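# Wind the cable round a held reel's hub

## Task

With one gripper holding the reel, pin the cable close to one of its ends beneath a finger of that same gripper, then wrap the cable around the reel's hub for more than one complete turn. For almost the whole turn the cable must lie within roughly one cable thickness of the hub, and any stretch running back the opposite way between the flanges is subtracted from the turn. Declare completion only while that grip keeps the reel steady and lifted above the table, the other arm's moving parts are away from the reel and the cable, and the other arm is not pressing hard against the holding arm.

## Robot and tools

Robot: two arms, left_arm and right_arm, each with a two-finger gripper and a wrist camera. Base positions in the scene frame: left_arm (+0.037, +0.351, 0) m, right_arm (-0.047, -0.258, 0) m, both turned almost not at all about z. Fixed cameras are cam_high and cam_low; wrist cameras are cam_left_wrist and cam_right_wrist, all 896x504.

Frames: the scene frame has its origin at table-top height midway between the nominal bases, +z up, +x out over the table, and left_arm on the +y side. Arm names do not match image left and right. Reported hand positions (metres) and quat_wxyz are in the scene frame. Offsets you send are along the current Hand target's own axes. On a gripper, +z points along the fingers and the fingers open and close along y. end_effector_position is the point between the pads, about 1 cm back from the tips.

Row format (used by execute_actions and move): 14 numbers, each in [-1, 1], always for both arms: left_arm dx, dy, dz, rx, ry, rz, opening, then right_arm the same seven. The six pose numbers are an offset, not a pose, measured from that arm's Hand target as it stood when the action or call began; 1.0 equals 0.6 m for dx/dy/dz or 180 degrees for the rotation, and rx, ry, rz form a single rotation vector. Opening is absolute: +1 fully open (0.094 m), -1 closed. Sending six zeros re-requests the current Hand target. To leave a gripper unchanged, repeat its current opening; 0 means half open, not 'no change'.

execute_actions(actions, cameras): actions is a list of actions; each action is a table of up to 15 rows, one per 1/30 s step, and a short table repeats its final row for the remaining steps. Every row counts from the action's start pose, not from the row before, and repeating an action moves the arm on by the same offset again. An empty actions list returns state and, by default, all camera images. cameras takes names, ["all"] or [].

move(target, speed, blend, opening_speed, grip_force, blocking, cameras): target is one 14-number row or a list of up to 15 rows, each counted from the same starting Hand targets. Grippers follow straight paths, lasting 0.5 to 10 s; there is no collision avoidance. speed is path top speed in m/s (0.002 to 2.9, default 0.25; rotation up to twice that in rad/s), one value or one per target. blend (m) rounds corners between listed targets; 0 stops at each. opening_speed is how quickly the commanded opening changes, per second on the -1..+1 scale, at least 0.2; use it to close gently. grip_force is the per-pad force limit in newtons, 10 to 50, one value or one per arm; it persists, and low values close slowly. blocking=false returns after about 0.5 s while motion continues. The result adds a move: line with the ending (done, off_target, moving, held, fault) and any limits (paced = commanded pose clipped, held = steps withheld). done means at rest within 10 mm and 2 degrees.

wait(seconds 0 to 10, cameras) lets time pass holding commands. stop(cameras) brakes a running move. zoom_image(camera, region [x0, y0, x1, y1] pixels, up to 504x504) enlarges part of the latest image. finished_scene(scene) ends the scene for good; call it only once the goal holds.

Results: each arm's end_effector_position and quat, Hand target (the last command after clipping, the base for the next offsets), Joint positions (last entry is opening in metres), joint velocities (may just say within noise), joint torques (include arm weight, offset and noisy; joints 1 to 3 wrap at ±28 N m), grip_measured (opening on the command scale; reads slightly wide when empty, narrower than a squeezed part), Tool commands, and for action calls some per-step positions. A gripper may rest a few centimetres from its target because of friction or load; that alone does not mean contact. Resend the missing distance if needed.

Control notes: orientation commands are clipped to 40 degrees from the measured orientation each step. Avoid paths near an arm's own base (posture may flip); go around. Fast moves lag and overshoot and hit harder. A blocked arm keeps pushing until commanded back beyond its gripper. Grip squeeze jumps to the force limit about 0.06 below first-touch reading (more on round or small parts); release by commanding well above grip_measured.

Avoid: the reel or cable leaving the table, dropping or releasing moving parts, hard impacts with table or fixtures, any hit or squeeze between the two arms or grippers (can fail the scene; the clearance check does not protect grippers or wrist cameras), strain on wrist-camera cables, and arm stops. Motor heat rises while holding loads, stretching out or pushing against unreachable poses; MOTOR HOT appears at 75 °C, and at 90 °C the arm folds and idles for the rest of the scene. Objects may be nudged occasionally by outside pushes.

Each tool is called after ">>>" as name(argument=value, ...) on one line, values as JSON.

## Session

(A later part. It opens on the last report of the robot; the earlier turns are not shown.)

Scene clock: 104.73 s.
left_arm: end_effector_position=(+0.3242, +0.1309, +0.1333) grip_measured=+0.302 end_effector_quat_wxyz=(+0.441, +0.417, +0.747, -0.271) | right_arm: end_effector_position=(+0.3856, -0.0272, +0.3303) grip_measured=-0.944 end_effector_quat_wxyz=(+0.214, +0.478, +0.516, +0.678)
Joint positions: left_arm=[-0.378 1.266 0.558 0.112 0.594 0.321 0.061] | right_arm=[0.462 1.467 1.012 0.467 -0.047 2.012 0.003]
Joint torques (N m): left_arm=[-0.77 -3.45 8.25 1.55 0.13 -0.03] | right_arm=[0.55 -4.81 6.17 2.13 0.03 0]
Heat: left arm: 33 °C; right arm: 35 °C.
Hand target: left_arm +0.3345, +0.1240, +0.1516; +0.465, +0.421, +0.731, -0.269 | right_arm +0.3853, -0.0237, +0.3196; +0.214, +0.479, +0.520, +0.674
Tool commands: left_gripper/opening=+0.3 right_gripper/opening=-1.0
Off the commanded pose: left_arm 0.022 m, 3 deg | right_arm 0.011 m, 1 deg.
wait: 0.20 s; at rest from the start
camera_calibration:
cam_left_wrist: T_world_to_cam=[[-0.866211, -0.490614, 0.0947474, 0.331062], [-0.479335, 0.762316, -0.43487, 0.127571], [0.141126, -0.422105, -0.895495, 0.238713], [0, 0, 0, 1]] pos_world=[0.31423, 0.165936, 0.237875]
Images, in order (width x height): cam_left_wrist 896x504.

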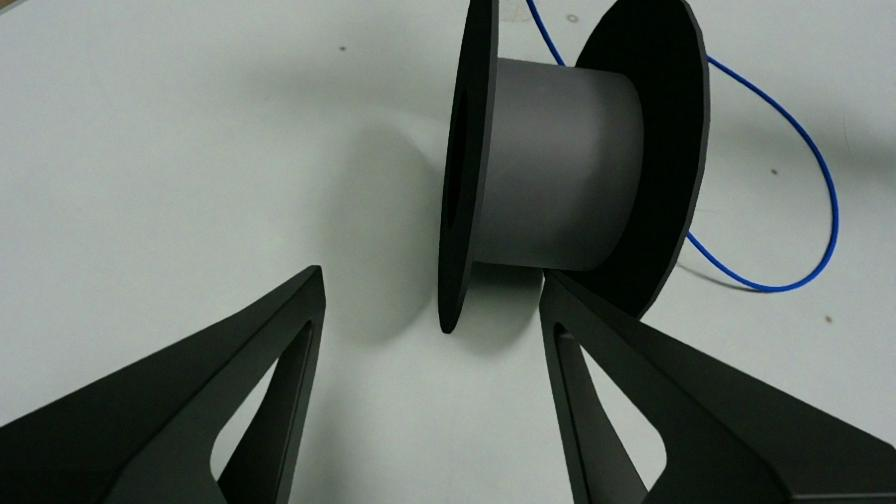

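>>> move(target=[[0,0,0,0,0,0,0.3,0.0862,-0.0402,-0.0052,0,0,0,-1],[0,0,0,0,0,0,0.3,0.0192,-0.1837,-0.0052,0,0,0,-1]], speed=0.15, blend=[0.01,0], cameras=["cam_high","cam_right_wrist","cam_left_wrist"])

>>> zoom_image(camera="cam_high", region=[405, 210, 535, 340])

Scene clock: 109.27 s.
left_arm: end_effector_position=(+0.3242, +0.1309, +0.1333) grip_measured=+0.302 end_effector_quat_wxyz=(+0.441, +0.417, +0.747, -0.271) | right_arm: end_effector_position=(+0.3550, +0.0244, +0.2308) grip_measured=-0.944 end_effector_quat_wxyz=(+0.210, +0.479, +0.518, +0.677)
Joint positions: left_arm=[-0.378 1.266 0.558 0.112 0.594 0.321 0.061] | right_arm=[0.652 1.646 0.759 0.891 0.137 2.015 0.003]
Joint torques (N m): left_arm=[-0.79 -3.52 8.24 1.54 0.13 -0.03] | right_arm=[0.55 -5.82 5.49 2.06 0.06 -0.05]
Heat: left arm: 33 °C; right arm: 35 °C.
Hand target: left_arm +0.3345, +0.1240, +0.1516; +0.465, +0.421, +0.731, -0.269 | right_arm +0.3543, +0.0244, +0.2247; +0.214, +0.479, +0.520, +0.674
Off the commanded pose: left_arm 0.022 m, 3 deg | right_arm 0.006 m, 1 deg.
move: off_target (left_arm)
camera_calibration:
cam_left_wrist: T_world_to_cam=[[-0.866211, -0.490614, 0.0947474, 0.331062], [-0.479335, 0.762316, -0.43487, 0.127571], [0.141126, -0.422105, -0.895495, 0.238713], [0, 0, 0, 1]] pos_world=[0.31423, 0.165936, 0.237875]
cam_right_wrist: T_world_to_cam=[[-0.200946, 0.313788, -0.927986, 0.278858], [-0.866487, 0.384969, 0.317802, 0.245464], [0.456968, 0.867949, 0.194535, -0.109833], [0, 0, 0, 1]] pos_world=[0.318917, -0.086669, 0.202134]
Images, in order (width x height): cam_high 896x504, cam_left_wrist 896x504, cam_right_wrist 896x504.

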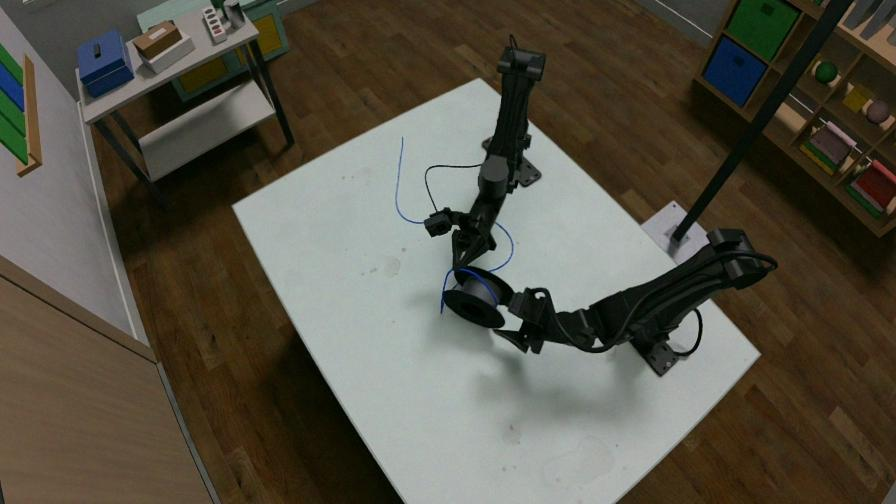

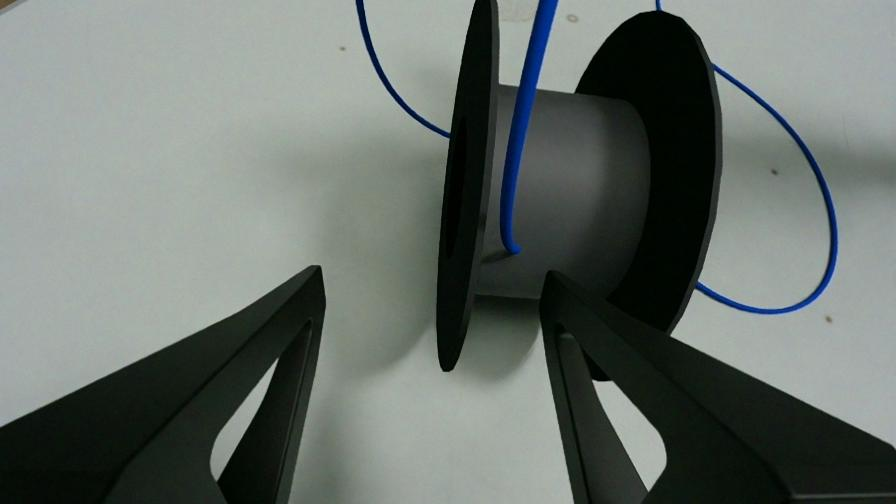

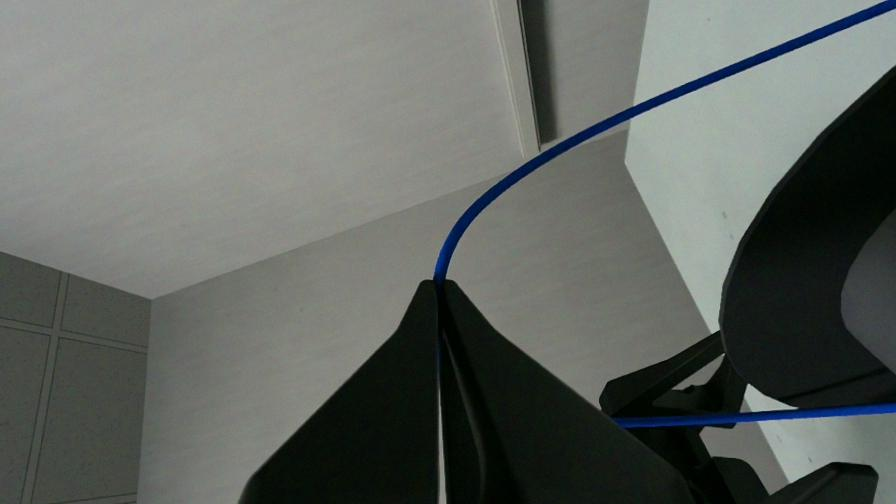

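Scaled by 3.877 from the camera's 896x504 image, which has a finer 1280x720 frame.

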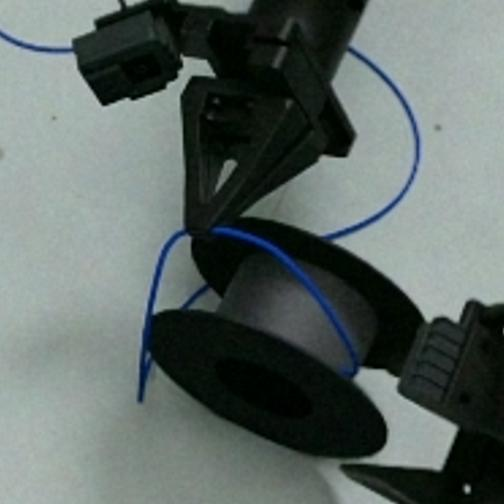

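>>> move(target=[0,0,0,0,0,0,0.3,-0.0087,-0.0512,0.0078,0,0,0,-1], speed=0.08, cameras=["cam_high","cam_left_wrist"])

>>> zoom_image(camera="cam_high", region=[405, 210, 535, 340])

Scene clock: 113.30 s.
left_arm: end_effector_position=(+0.3242, +0.1309, +0.1333) grip_measured=+0.302 end_effector_quat_wxyz=(+0.441, +0.417, +0.747, -0.271) | right_arm: end_effector_position=(+0.3563, +0.0334, +0.2024) grip_measured=-0.944 end_effector_quat_wxyz=(+0.211, +0.479, +0.517, +0.678)
Joint positions: left_arm=[-0.378 1.266 0.558 0.112 0.594 0.321 0.061] | right_arm=[0.673 1.756 0.735 1.029 0.16 2.015 0.003]
Joint torques (N m): left_arm=[-0.76 -3.51 8.27 1.54 0.15 -0.03] | right_arm=[0.65 -5.82 5.14 2.1 0.06 -0.1]
Heat: left arm: 33 °C; right arm: 35 °C.
Hand target: left_arm +0.3345, +0.1240, +0.1516; +0.465, +0.421, +0.731, -0.269 | right_arm +0.3542, +0.0340, +0.1947; +0.214, +0.479, +0.520, +0.674
Off the commanded pose: left_arm 0.022 m, 3 deg | right_arm 0.008 m, 1 deg.
move: off_target (left_arm)
camera_calibration:
cam_left_wrist: T_world_to_cam=[[-0.866211, -0.490614, 0.0947474, 0.331062], [-0.479335, 0.762316, -0.43487, 0.127571], [0.141126, -0.422105, -0.895495, 0.238713], [0, 0, 0, 1]] pos_world=[0.31423, 0.165936, 0.237875]
Images, in order (width x height): cam_high 896x504, cam_left_wrist 896x504.

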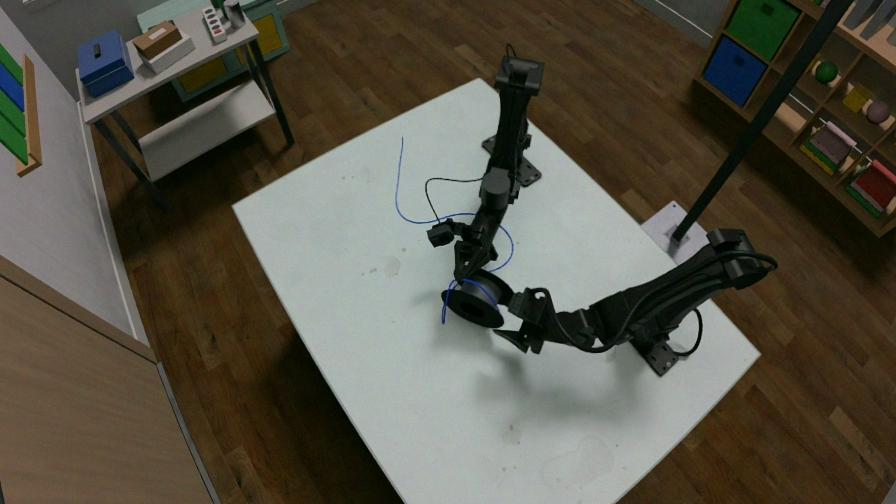

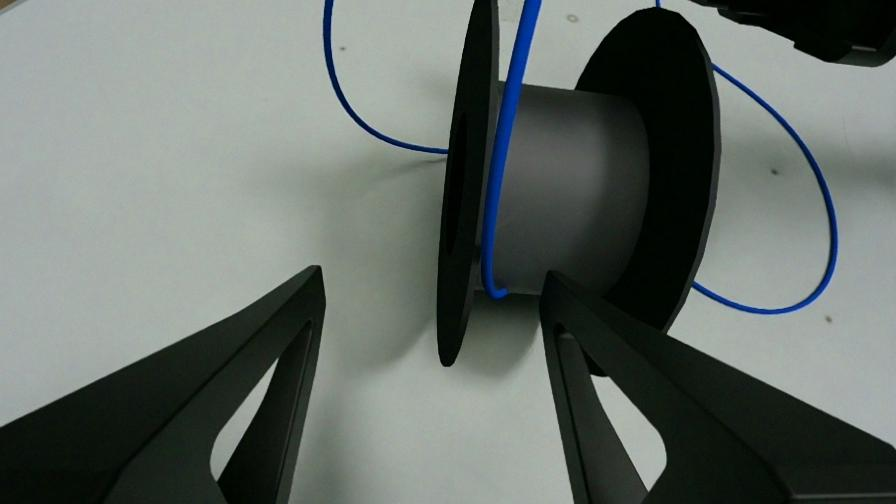

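Scaled by 3.877 from the camera's 896x504 image, which has a finer 1280x720 frame.

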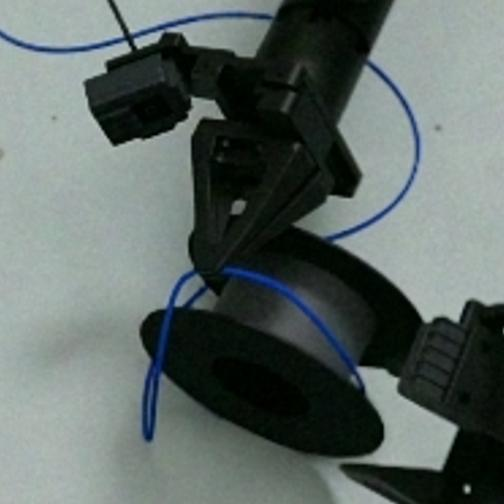

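>>> move(target=[0.0258,-0.0158,0.052,0,0,0,0.3,0,0,0,0,0,0,-1], speed=0.08, cameras=["cam_high","cam_left_wrist","cam_low"])

>>> zoom_image(camera="cam_high", region=[405, 230, 555, 360])

Scene clock: 117.87 s.
left_arm: end_effector_position=(+0.3359, +0.1032, +0.1214) grip_measured=+0.302 end_effector_quat_wxyz=(+0.456, +0.420, +0.737, -0.269) | right_arm: end_effector_position=(+0.3564, +0.0334, +0.2025) grip_measured=-0.944 end_effector_quat_wxyz=(+0.211, +0.479, +0.516, +0.678)
Joint positions: left_arm=[-0.465 1.397 0.558 0.306 0.522 0.271 0.061] | right_arm=[0.673 1.756 0.735 1.029 0.16 2.015 0.003]
Joint torques (N m): left_arm=[-0.7 -4.21 5.04 1.59 0.1 -0.02] | right_arm=[0.43 -5.87 5.27 2.11 0.07 -0.09]
Heat: left arm: 33 °C; right arm: 34 °C.
Hand target: left_arm +0.3372, +0.1005, +0.1243; +0.465, +0.421, +0.731, -0.269 | right_arm +0.3542, +0.0339, +0.1947; +0.214, +0.479, +0.520, +0.674
Off the commanded pose: left_arm 0.004 m, 1 deg | right_arm 0.008 m, 1 deg.
move: done
camera_calibration:
cam_left_wrist: T_world_to_cam=[[-0.870696, -0.486821, 0.0699579, 0.332847], [-0.46101, 0.758296, -0.460931, 0.146526], [0.171342, -0.433582, -0.884674, 0.204504], [0, 0, 0, 1]] pos_world=[0.322318, 0.139597, 0.225172]
Images, in order (width x height): cam_high 896x504, cam_low 896x504, cam_left_wrist 896x504.

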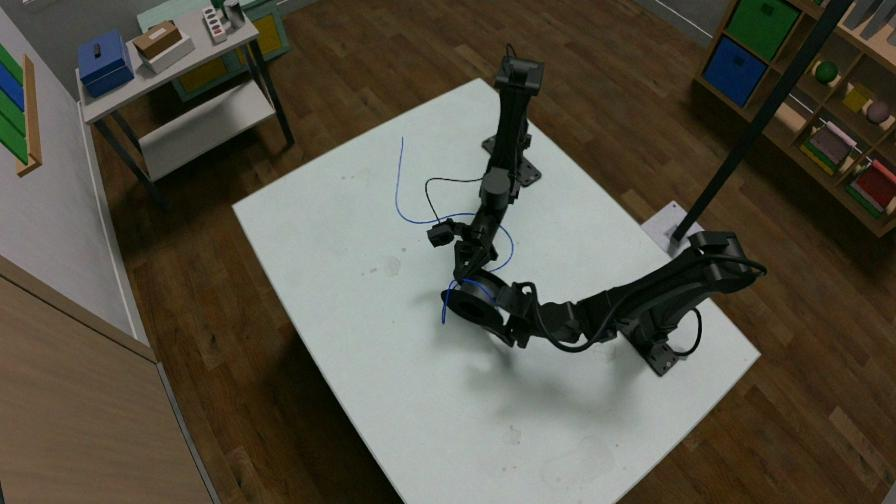

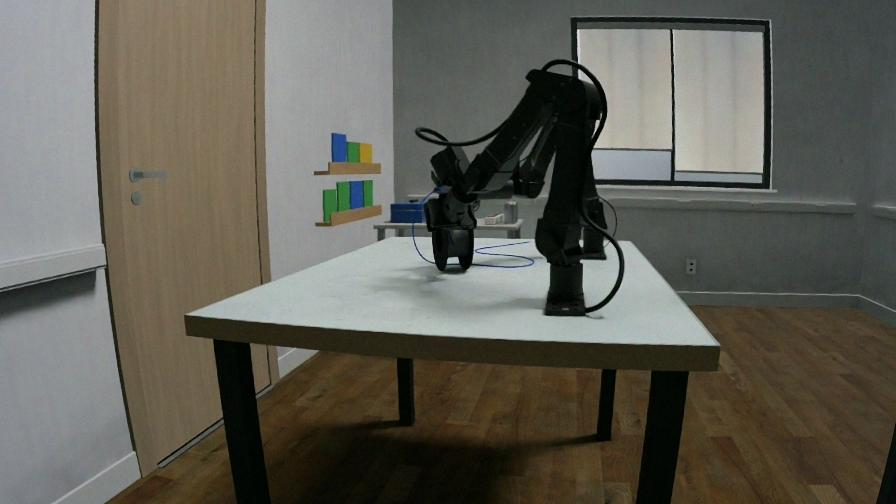

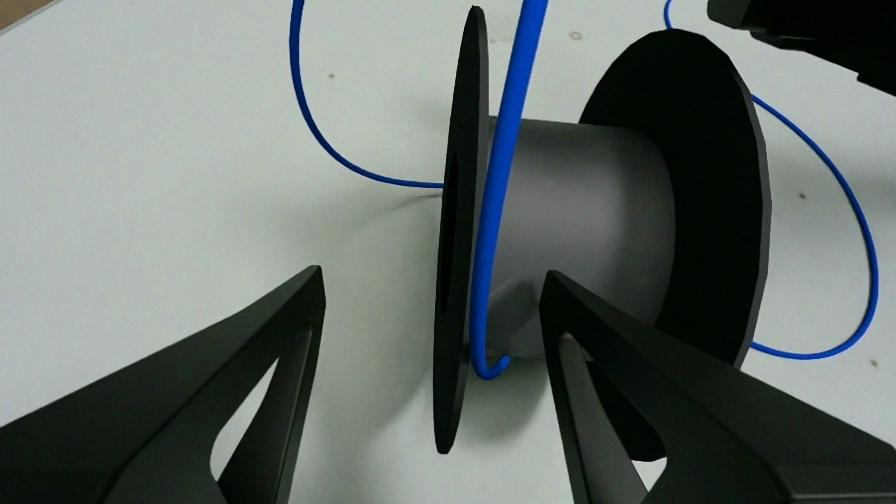

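Scaled by 3.360 from the camera's 896x504 image, which has a finer 1280x720 frame.

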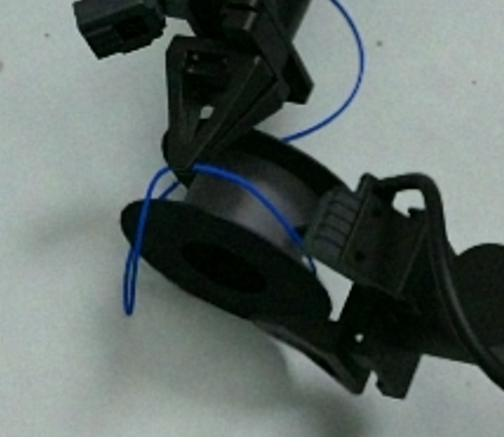

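>>> move(target=[0,-0.0133,0,0,0,0,0.1,0.0085,0.0181,0,0,0,0,-1], speed=0.06, cameras=["cam_left_wrist"])

Scene clock: 122.03 s.
left_arm: end_effector_position=(+0.3291, +0.0993, +0.1149) grip_measured=+0.102 end_effector_quat_wxyz=(+0.448, +0.420, +0.742, -0.269) | right_arm: end_effector_position=(+0.3564, +0.0334, +0.1986) grip_measured=-0.944 end_effector_quat_wxyz=(+0.211, +0.482, +0.521, +0.672)
Joint positions: left_arm=[-0.493 1.397 0.541 0.312 0.498 0.256 0.052] | right_arm=[0.673 1.756 0.735 1.013 0.16 2.015 0.003]
Joint torques (N m): left_arm=[-0.7 -5.57 4.96 1.66 0.11 -0.01] | right_arm=[0.51 -9.07 6.64 1.68 0.05 -0.08]
Heat: left arm: 34 °C; right arm: 34 °C.
Hand target: left_arm +0.3304, +0.0966, +0.1242; +0.465, +0.421, +0.731, -0.268 | right_arm +0.3542, +0.0340, +0.2067; +0.214, +0.479, +0.520, +0.674
Off the commanded pose: left_arm 0.010 m, 2 deg | right_arm 0.008 m, 1 deg.
move: done
camera_calibration:
cam_left_wrist: T_world_to_cam=[[-0.869686, -0.487179, 0.0793921, 0.324166], [-0.467931, 0.762516, -0.446778, 0.143636], [0.157123, -0.425706, -0.891115, 0.202762], [0, 0, 0, 1]] pos_world=[0.317276, 0.13472, 0.219121]
Images, in order (width x height): cam_left_wrist 896x504.

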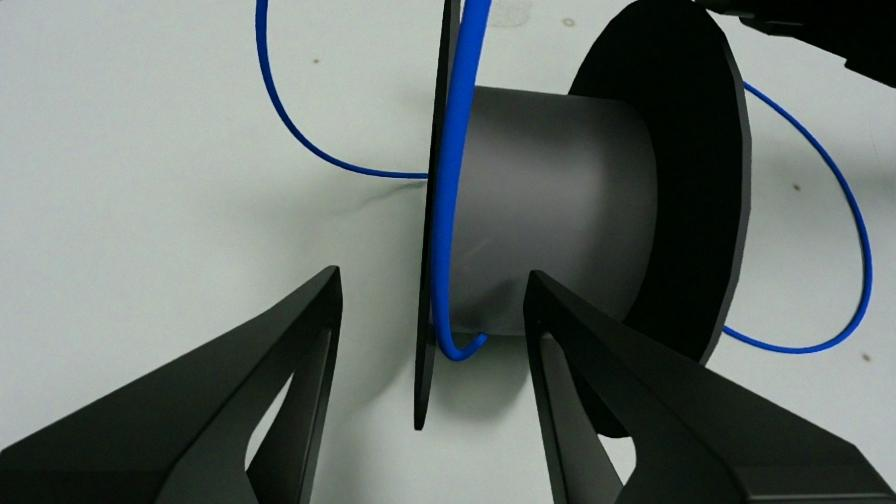

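>>> move(target=[0,0,0,0,0,0,-0.7,0,0,0,0,0,0,-1], opening_speed=0.6, cameras=["cam_left_wrist"])

Scene clock: 124.07 s.
left_arm: end_effector_position=(+0.3292, +0.0993, +0.1149) grip_measured=-0.698 end_effector_quat_wxyz=(+0.448, +0.420, +0.742, -0.269) | right_arm: end_effector_position=(+0.3564, +0.0334, +0.1984) grip_measured=-0.944 end_effector_quat_wxyz=(+0.210, +0.482, +0.521, +0.672)
Joint positions: left_arm=[-0.493 1.397 0.541 0.312 0.498 0.255 0.014] | right_arm=[0.673 1.756 0.735 1.012 0.16 2.015 0.003]
Joint torques (N m): left_arm=[-0.73 -5.57 4.96 1.63 0.08 -0.04] | right_arm=[0.55 -9.05 6.63 1.7 0.03 -0.06]
Heat: left arm: 34 °C; right arm: 34 °C.
Hand target: left_arm +0.3303, +0.0966, +0.1242; +0.465, +0.421, +0.731, -0.268 | right_arm +0.3542, +0.0340, +0.2067; +0.214, +0.479, +0.520, +0.674
Off the commanded pose: left_arm 0.010 m, 2 deg | right_arm 0.009 m, 1 deg.
move: done
camera_calibration:
cam_left_wrist: T_world_to_cam=[[-0.869173, -0.488069, 0.0795434, 0.324228], [-0.468752, 0.76194, -0.4469, 0.143971], [0.157511, -0.425719, -0.891041, 0.202652], [0, 0, 0, 1]] pos_world=[0.317378, 0.134821, 0.219121]
Images, in order (width x height): cam_left_wrist 896x504.

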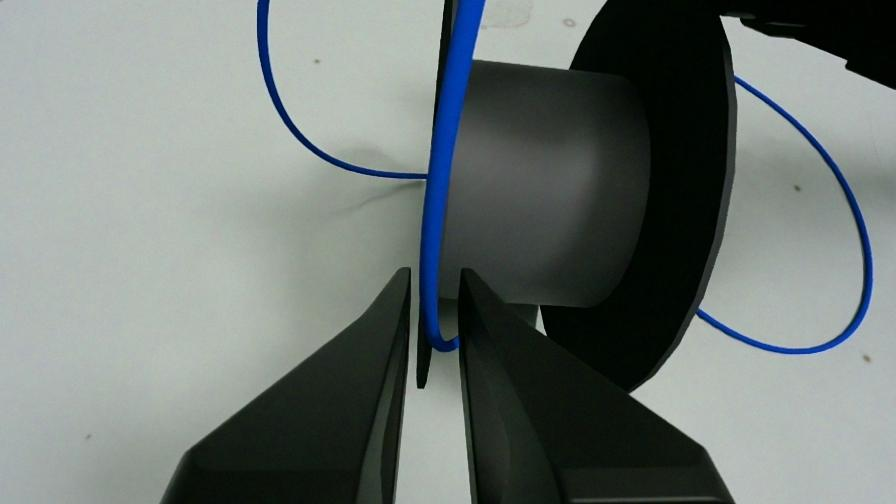

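>>> move(target=[0,0,0.025,0,0,0,-0.6,0,0,0,0,0,0,-1], speed=0.06, cameras=["cam_left_wrist","cam_high"])

Scene clock: 126.17 s.
left_arm: end_effector_position=(+0.3305, +0.0909, +0.1063) grip_measured=-0.602 end_effector_quat_wxyz=(+0.446, +0.420, +0.743, -0.268) | right_arm: end_effector_position=(+0.3564, +0.0334, +0.1984) grip_measured=-0.944 end_effector_quat_wxyz=(+0.210, +0.482, +0.521, +0.672)
Joint positions: left_arm=[-0.52 1.447 0.541 0.365 0.474 0.241 0.019] | right_arm=[0.673 1.756 0.735 1.012 0.16 2.015 0.003]
Joint torques (N m): left_arm=[-0.75 -4.57 6.41 1.61 0.14 -0.03] | right_arm=[0.58 -8.79 6.74 1.78 0.07 -0.05]
Heat: left arm: 34 °C; right arm: 34 °C.
Hand target: left_arm +0.3371, +0.0848, +0.1179; +0.465, +0.421, +0.731, -0.269 | right_arm +0.3542, +0.0340, +0.2067; +0.214, +0.479, +0.520, +0.674
Off the commanded pose: left_arm 0.015 m, 3 deg | right_arm 0.009 m, 1 deg.
move: off_target (left_arm)
camera_calibration:
cam_left_wrist: T_world_to_cam=[[-0.86931, -0.48758, 0.0810325, 0.321655], [-0.469601, 0.763605, -0.443151, 0.146928], [0.154195, -0.423288, -0.892777, 0.192279], [0, 0, 0, 1]] pos_world=[0.318967, 0.126027, 0.210709]
Images, in order (width x height): cam_high 896x504, cam_left_wrist 896x504.

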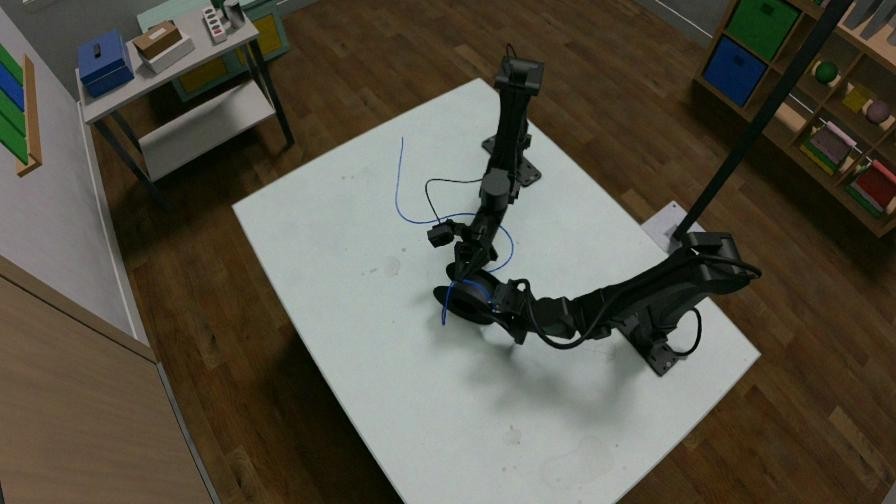

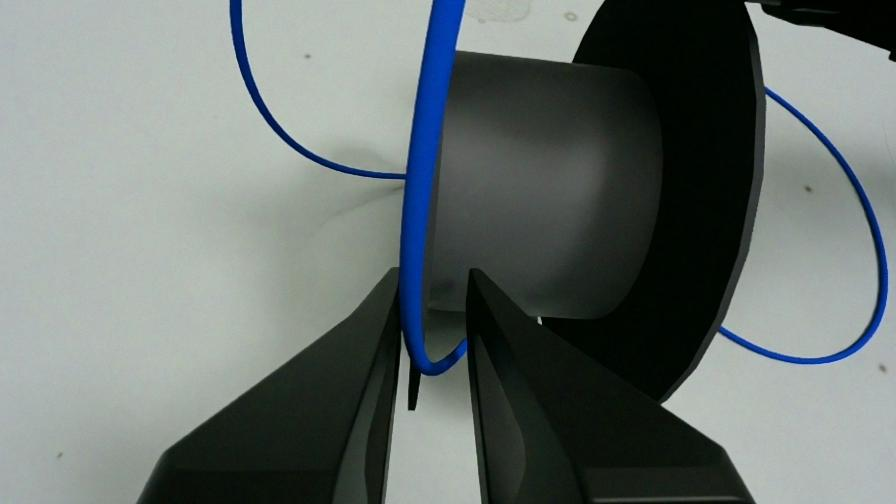

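>>> move(target=[0,0,0,0,0,0,-0.4,-0.031,-0.0075,0,0,0,0,-1], speed=0.06, cameras=["cam_left_wrist","cam_high"])

Scene clock: 129.13 s.
left_arm: end_effector_position=(+0.3306, +0.0909, +0.1063) grip_measured=-0.402 end_effector_quat_wxyz=(+0.447, +0.420, +0.743, -0.268) | right_arm: end_effector_position=(+0.3622, +0.0240, +0.2000) grip_measured=-0.944 end_effector_quat_wxyz=(+0.211, +0.480, +0.518, +0.676)
Joint positions: left_arm=[-0.52 1.447 0.541 0.365 0.473 0.241 0.028] | right_arm=[0.639 1.756 0.728 1.031 0.126 2.015 0.003]
Joint torques (N m): left_arm=[-0.75 -4.55 6.45 1.61 0.08 -0.03] | right_arm=[-0.42 -6.54 4.94 2.09 -0.03 -0.08]
Heat: left arm: 34 °C; right arm: 34 °C.
Hand target: left_arm +0.3371, +0.0848, +0.1179; +0.465, +0.421, +0.731, -0.268 | right_arm +0.3616, +0.0210, +0.1947; +0.214, +0.479, +0.520, +0.674
Off the commanded pose: left_arm 0.015 m, 3 deg | right_arm 0.006 m, 0 deg.
move: off_target (left_arm)
camera_calibration:
cam_left_wrist: T_world_to_cam=[[-0.869177, -0.487877, 0.080666, 0.321816], [-0.469679, 0.763458, -0.443322, 0.147055], [0.154701, -0.423212, -0.892725, 0.192082], [0, 0, 0, 1]] pos_world=[0.319069, 0.126028, 0.210709]
Images, in order (width x height): cam_high 896x504, cam_left_wrist 896x504.

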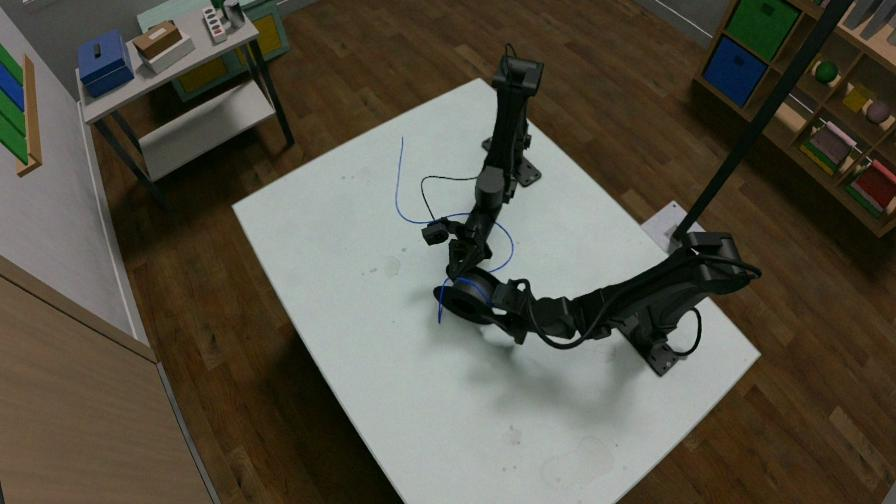

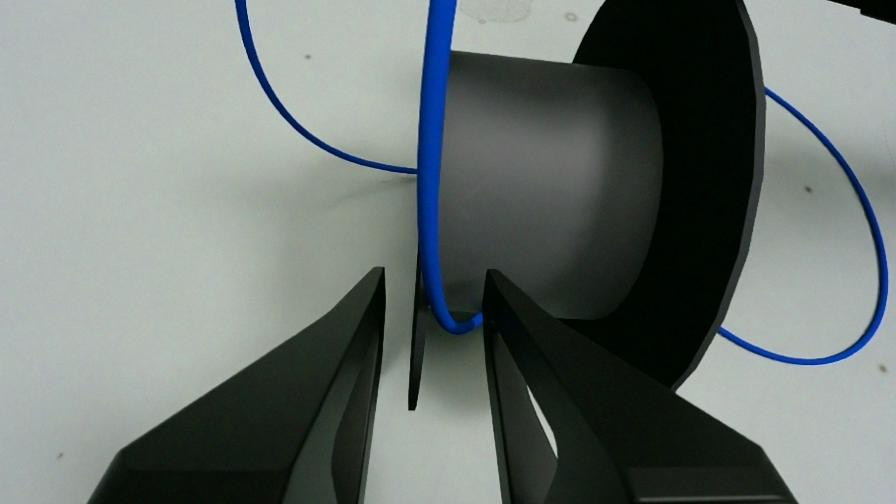

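>>> move(target=[0,0,0,0,0,0,-0.75,0,0,0,0,0,0,-1], opening_speed=0.6, cameras=["cam_left_wrist"])

Scene clock: 130.70 s.
left_arm: end_effector_position=(+0.3307, +0.0909, +0.1064) grip_measured=-0.748 end_effector_quat_wxyz=(+0.447, +0.420, +0.743, -0.268) | right_arm: end_effector_position=(+0.3621, +0.0241, +0.2001) grip_measured=-0.944 end_effector_quat_wxyz=(+0.211, +0.480, +0.518, +0.676)
Joint positions: left_arm=[-0.52 1.447 0.541 0.366 0.473 0.24 0.012] | right_arm=[0.639 1.756 0.728 1.031 0.126 2.015 0.003]
Joint torques (N m): left_arm=[-0.72 -4.53 6.45 1.61 0.08 -0.03] | right_arm=[-0.69 -6.63 4.86 2.14 -0.09 -0.05]
Heat: left arm: 34 °C; right arm: 34 °C.
Hand target: left_arm +0.3371, +0.0848, +0.1179; +0.465, +0.421, +0.731, -0.269 | right_arm +0.3616, +0.0210, +0.1947; +0.214, +0.479, +0.520, +0.674
Off the commanded pose: left_arm 0.015 m, 3 deg | right_arm 0.006 m, 0 deg.
move: off_target (left_arm)
camera_calibration:
cam_left_wrist: T_world_to_cam=[[-0.868924, -0.488337, 0.0806098, 0.321848], [-0.470018, 0.763111, -0.443558, 0.147225], [0.155091, -0.423307, -0.892613, 0.192078], [0, 0, 0, 1]] pos_world=[0.31907, 0.126129, 0.21081]
Images, in order (width x height): cam_left_wrist 896x504.

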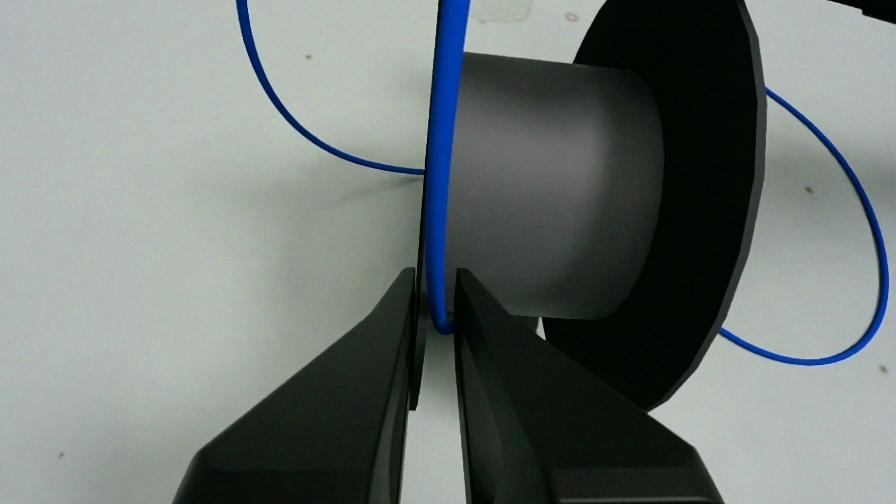

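Nicely placed. Close fully.

>>> move(target=[0,0,0,0,0,0,-1,0,0,0,0,0,0,-1], opening_speed=0.4, cameras=["cam_left_wrist"])

>>> zoom_image(camera="cam_left_wrist", region=[360, 230, 560, 430])

Scene clock: 131.90 s.
left_arm: end_effector_position=(+0.3316, +0.0914, +0.1065) grip_measured=-0.907 end_effector_quat_wxyz=(+0.448, +0.419, +0.743, -0.266) | right_arm: end_effector_position=(+0.3621, +0.0241, +0.2001) grip_measured=-0.944 end_effector_quat_wxyz=(+0.211, +0.480, +0.518, +0.676)
Joint positions: left_arm=[-0.52 1.447 0.541 0.367 0.468 0.241 0.004] | right_arm=[0.639 1.756 0.728 1.031 0.126 2.015 0.003]
Joint torques (N m): left_arm=[-0.75 -4.52 6.42 1.62 0.13 -0.05] | right_arm=[-0.65 -6.31 4.92 2.08 -0.05 -0.11]
Heat: left arm: 35 °C; right arm: 34 °C.
Hand target: left_arm +0.3371, +0.0848, +0.1179; +0.465, +0.421, +0.731, -0.268 | right_arm +0.3616, +0.0210, +0.1947; +0.214, +0.479, +0.520, +0.674
Off the commanded pose: left_arm 0.014 m, 2 deg | right_arm 0.006 m, 0 deg.
move: off_target (left_arm)
camera_calibration:
cam_left_wrist: T_world_to_cam=[[-0.867023, -0.492256, 0.077164, 0.323008], [-0.472036, 0.761885, -0.443524, 0.148143], [0.159537, -0.42097, -0.892935, 0.190531], [0, 0, 0, 1]] pos_world=[0.319588, 0.126342, 0.210912]
Images, in order (width x height): cam_left_wrist 896x504.

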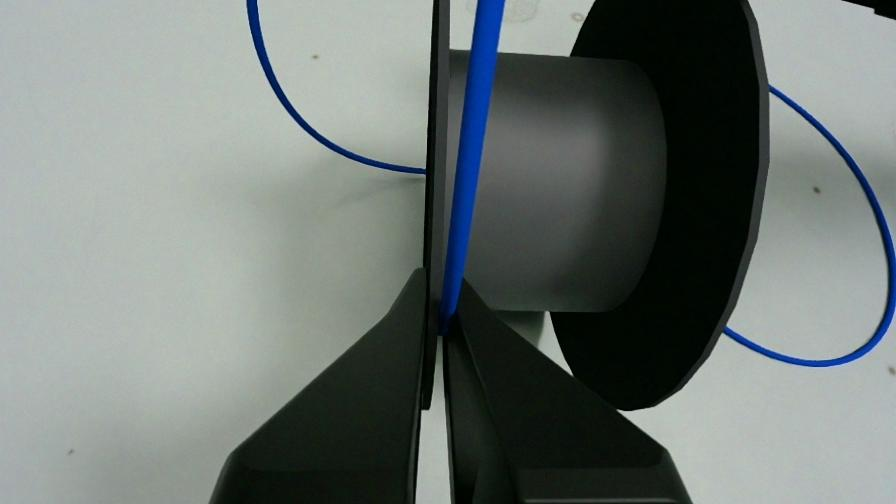

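Scaled by 2.520 from the camera's 896x504 image, which has a finer 1280x720 frame.

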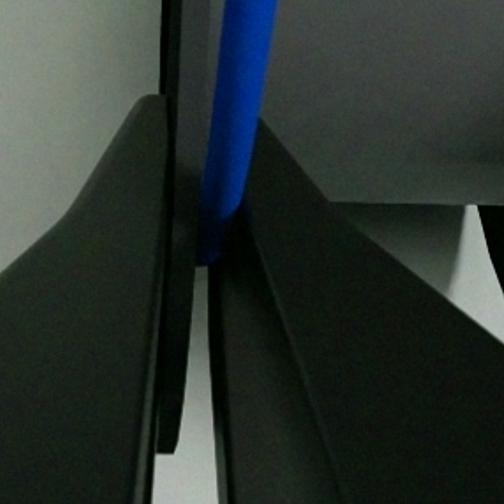

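>>> move(target=[[-0.076,0,-0.0355,0,0,0,-1,0.0355,0.076,0,0,0,0,-1],[-0.3323,-0.0006,-0.1552,0,0,0,-1,0.1551,0.3322,0.0001,0,0,0,-1]], speed=[0.05,0.1], blend=[0.02,0], cameras=["all"])

Scene clock: 140.87 s.
left_arm: end_effector_position=(+0.3332, +0.0927, +0.3049) grip_measured=-0.907 end_effector_quat_wxyz=(+0.424, +0.417, +0.761, -0.261) | right_arm: end_effector_position=(+0.3650, +0.0265, +0.3952) grip_measured=-0.944 end_effector_quat_wxyz=(+0.209, +0.486, +0.527, +0.665)
Joint positions: left_arm=[-0.52 1.298 1.309 -0.608 0.456 0.241 0.004] | right_arm=[0.639 1.492 1.333 0.129 0.124 2.015 0.003]
Joint torques (N m): left_arm=[-0.73 -5.07 9.17 1.79 0.23 -0.03] | right_arm=[-0.47 -7.57 11.02 1.78 -0.08 -0.03]
Heat: left arm: 35 °C; right arm: 34 °C.
Hand target: left_arm +0.3369, +0.0847, +0.3379; +0.465, +0.421, +0.731, -0.269 | right_arm +0.3617, +0.0209, +0.4146; +0.214, +0.479, +0.520, +0.674
Off the commanded pose: left_arm 0.034 m, 6 deg | right_arm 0.021 m, 2 deg.
move: off_target (left_arm, right_arm)
camera_calibration:
cam_left_wrist: T_world_to_cam=[[-0.857708, -0.503994, 0.101624, 0.300167], [-0.500003, 0.77164, -0.393153, 0.228928], [0.11973, -0.388023, -0.91384, 0.384581], [0, 0, 0, 1]] pos_world=[0.325874, 0.123858, 0.410945]
cam_right_wrist: T_world_to_cam=[[-0.224835, 0.295627, -0.928469, 0.442199], [-0.85755, 0.392407, 0.332604, 0.19176], [0.462664, 0.870989, 0.165288, -0.138781], [0, 0, 0, 1]] pos_world=[0.328074, -0.0850971, 0.369727]

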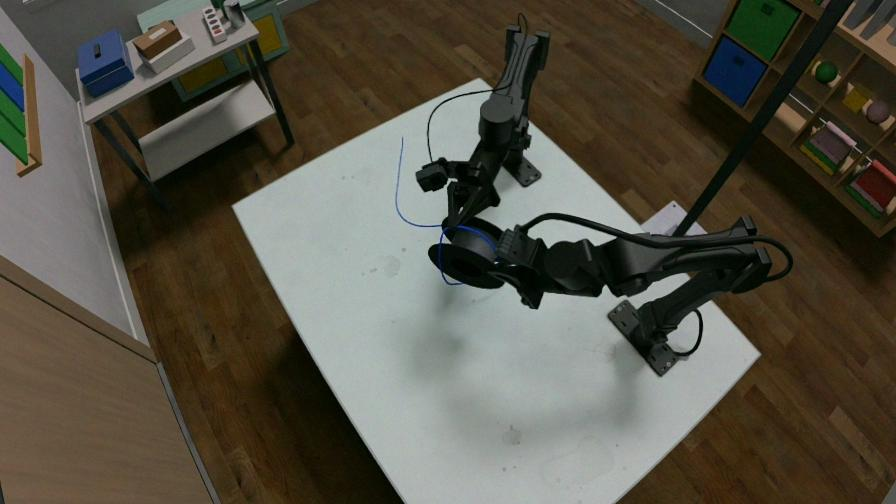

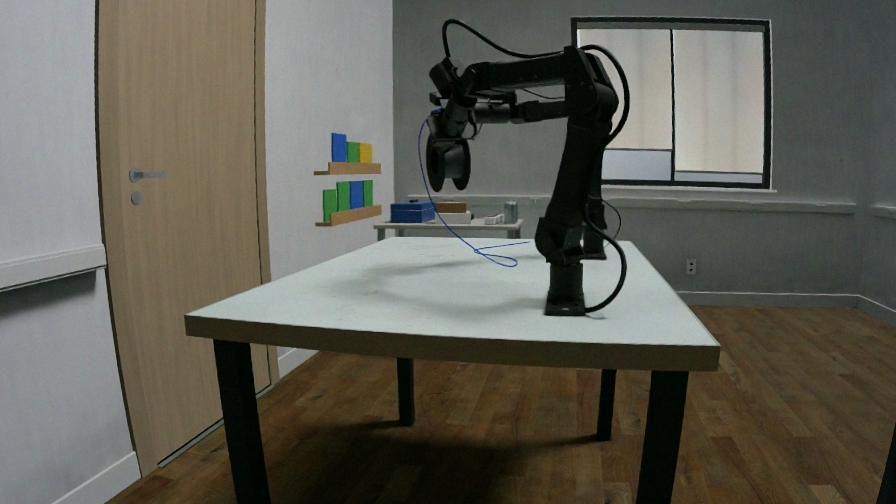

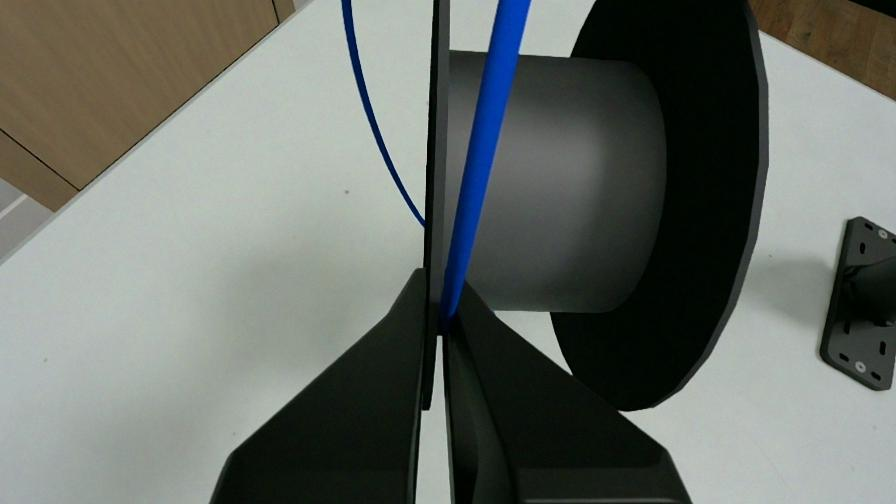

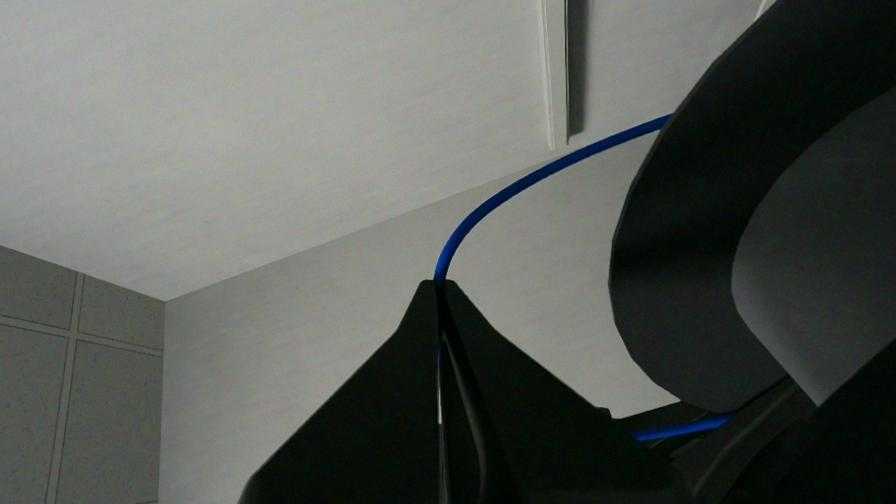

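>>> move(target=[[0,0,0,0,0,0,-1,-0.0633,0.0022,0,0,0,0,-1],[0,0,0,0,0,0,-1,-0.0633,0.0022,-0.05,0,0,0,-1]], speed=0.08, blend=[0.01,0], cameras=["all"])

>>> zoom_image(camera="cam_high", region=[395, 170, 555, 320])

Scene clock: 144.03 s.
left_arm: end_effector_position=(+0.3332, +0.0913, +0.3063) grip_measured=-0.907 end_effector_quat_wxyz=(+0.426, +0.418, +0.758, -0.261) | right_arm: end_effector_position=(+0.3565, -0.0148, +0.3913) grip_measured=-0.944 end_effector_quat_wxyz=(+0.201, +0.481, +0.531, +0.668)
Joint positions: left_arm=[-0.523 1.298 1.309 -0.601 0.456 0.241 0.004] | right_arm=[0.53 1.374 1.214 0.135 -0.004 2.015 0.003]
Joint torques (N m): left_arm=[-0.46 -5.05 9.2 1.7 0.25 -0.03] | right_arm=[-0.68 -7.5 6.69 2.04 0.1 -0.09]
Heat: left arm: 35 °C; right arm: 34 °C.
Hand target: left_arm +0.3368, +0.0846, +0.3379; +0.465, +0.421, +0.731, -0.269 | right_arm +0.3529, -0.0244, +0.3998; +0.214, +0.479, +0.520, +0.674
Off the commanded pose: left_arm 0.033 m, 6 deg | right_arm 0.013 m, 2 deg.
move: off_target (left_arm, right_arm)
camera_calibration:
cam_left_wrist: T_world_to_cam=[[-0.859848, -0.501055, 0.0980022, 0.30094], [-0.49518, 0.77171, -0.399075, 0.23081], [0.124329, -0.391673, -0.911666, 0.383415], [0, 0, 0, 1]] pos_world=[0.325386, 0.122842, 0.412164]
cam_right_wrist: T_world_to_cam=[[-0.229956, 0.295566, -0.927233, 0.450156], [-0.865402, 0.373744, 0.333757, 0.204031], [0.445195, 0.879179, 0.169838, -0.0936283], [0, 0, 0, 1]] pos_world=[0.321768, -0.12699, 0.365204]

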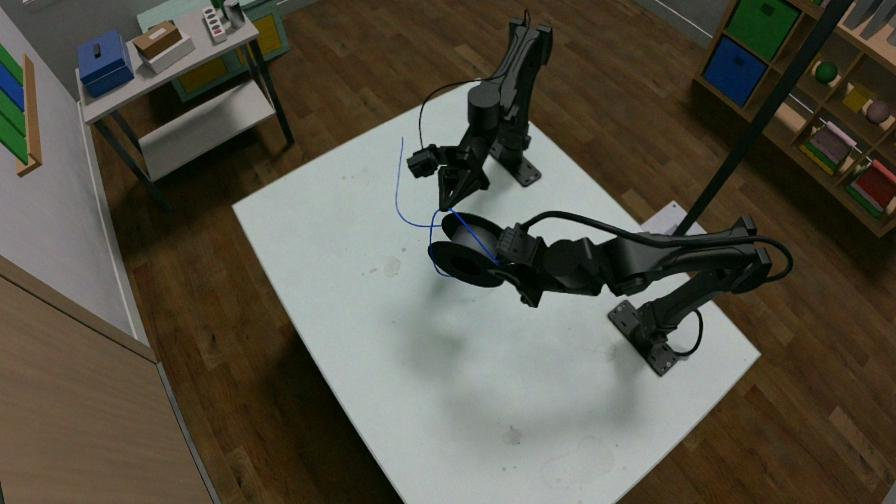

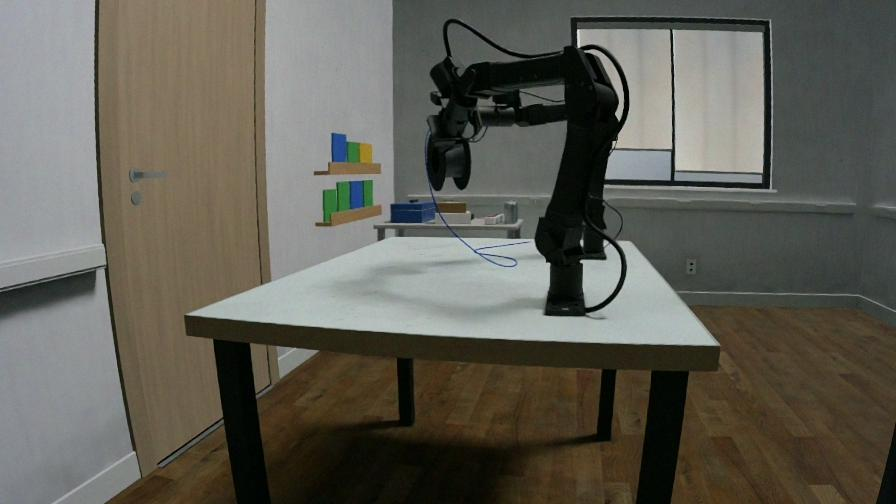

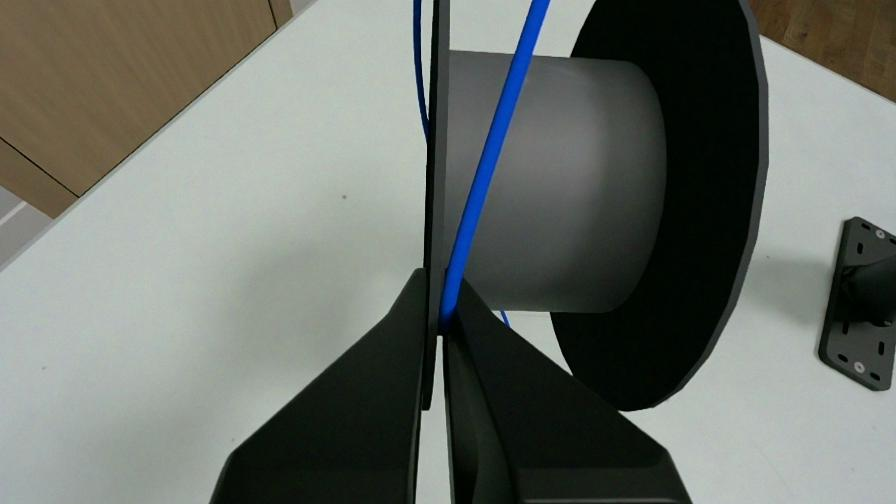

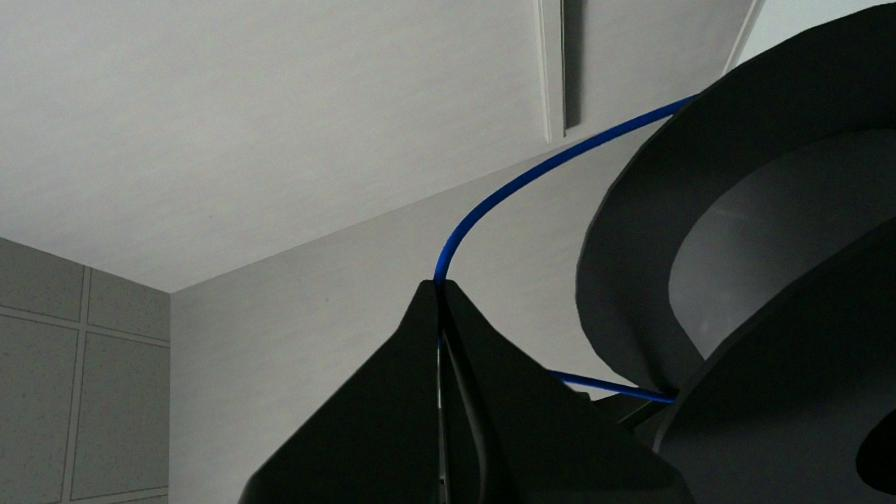

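Scaled by 3.150 from the camera's 896x504 image, which has a finer 1280x720 frame.

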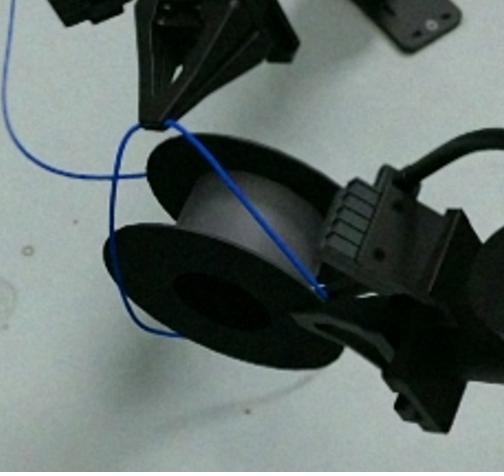

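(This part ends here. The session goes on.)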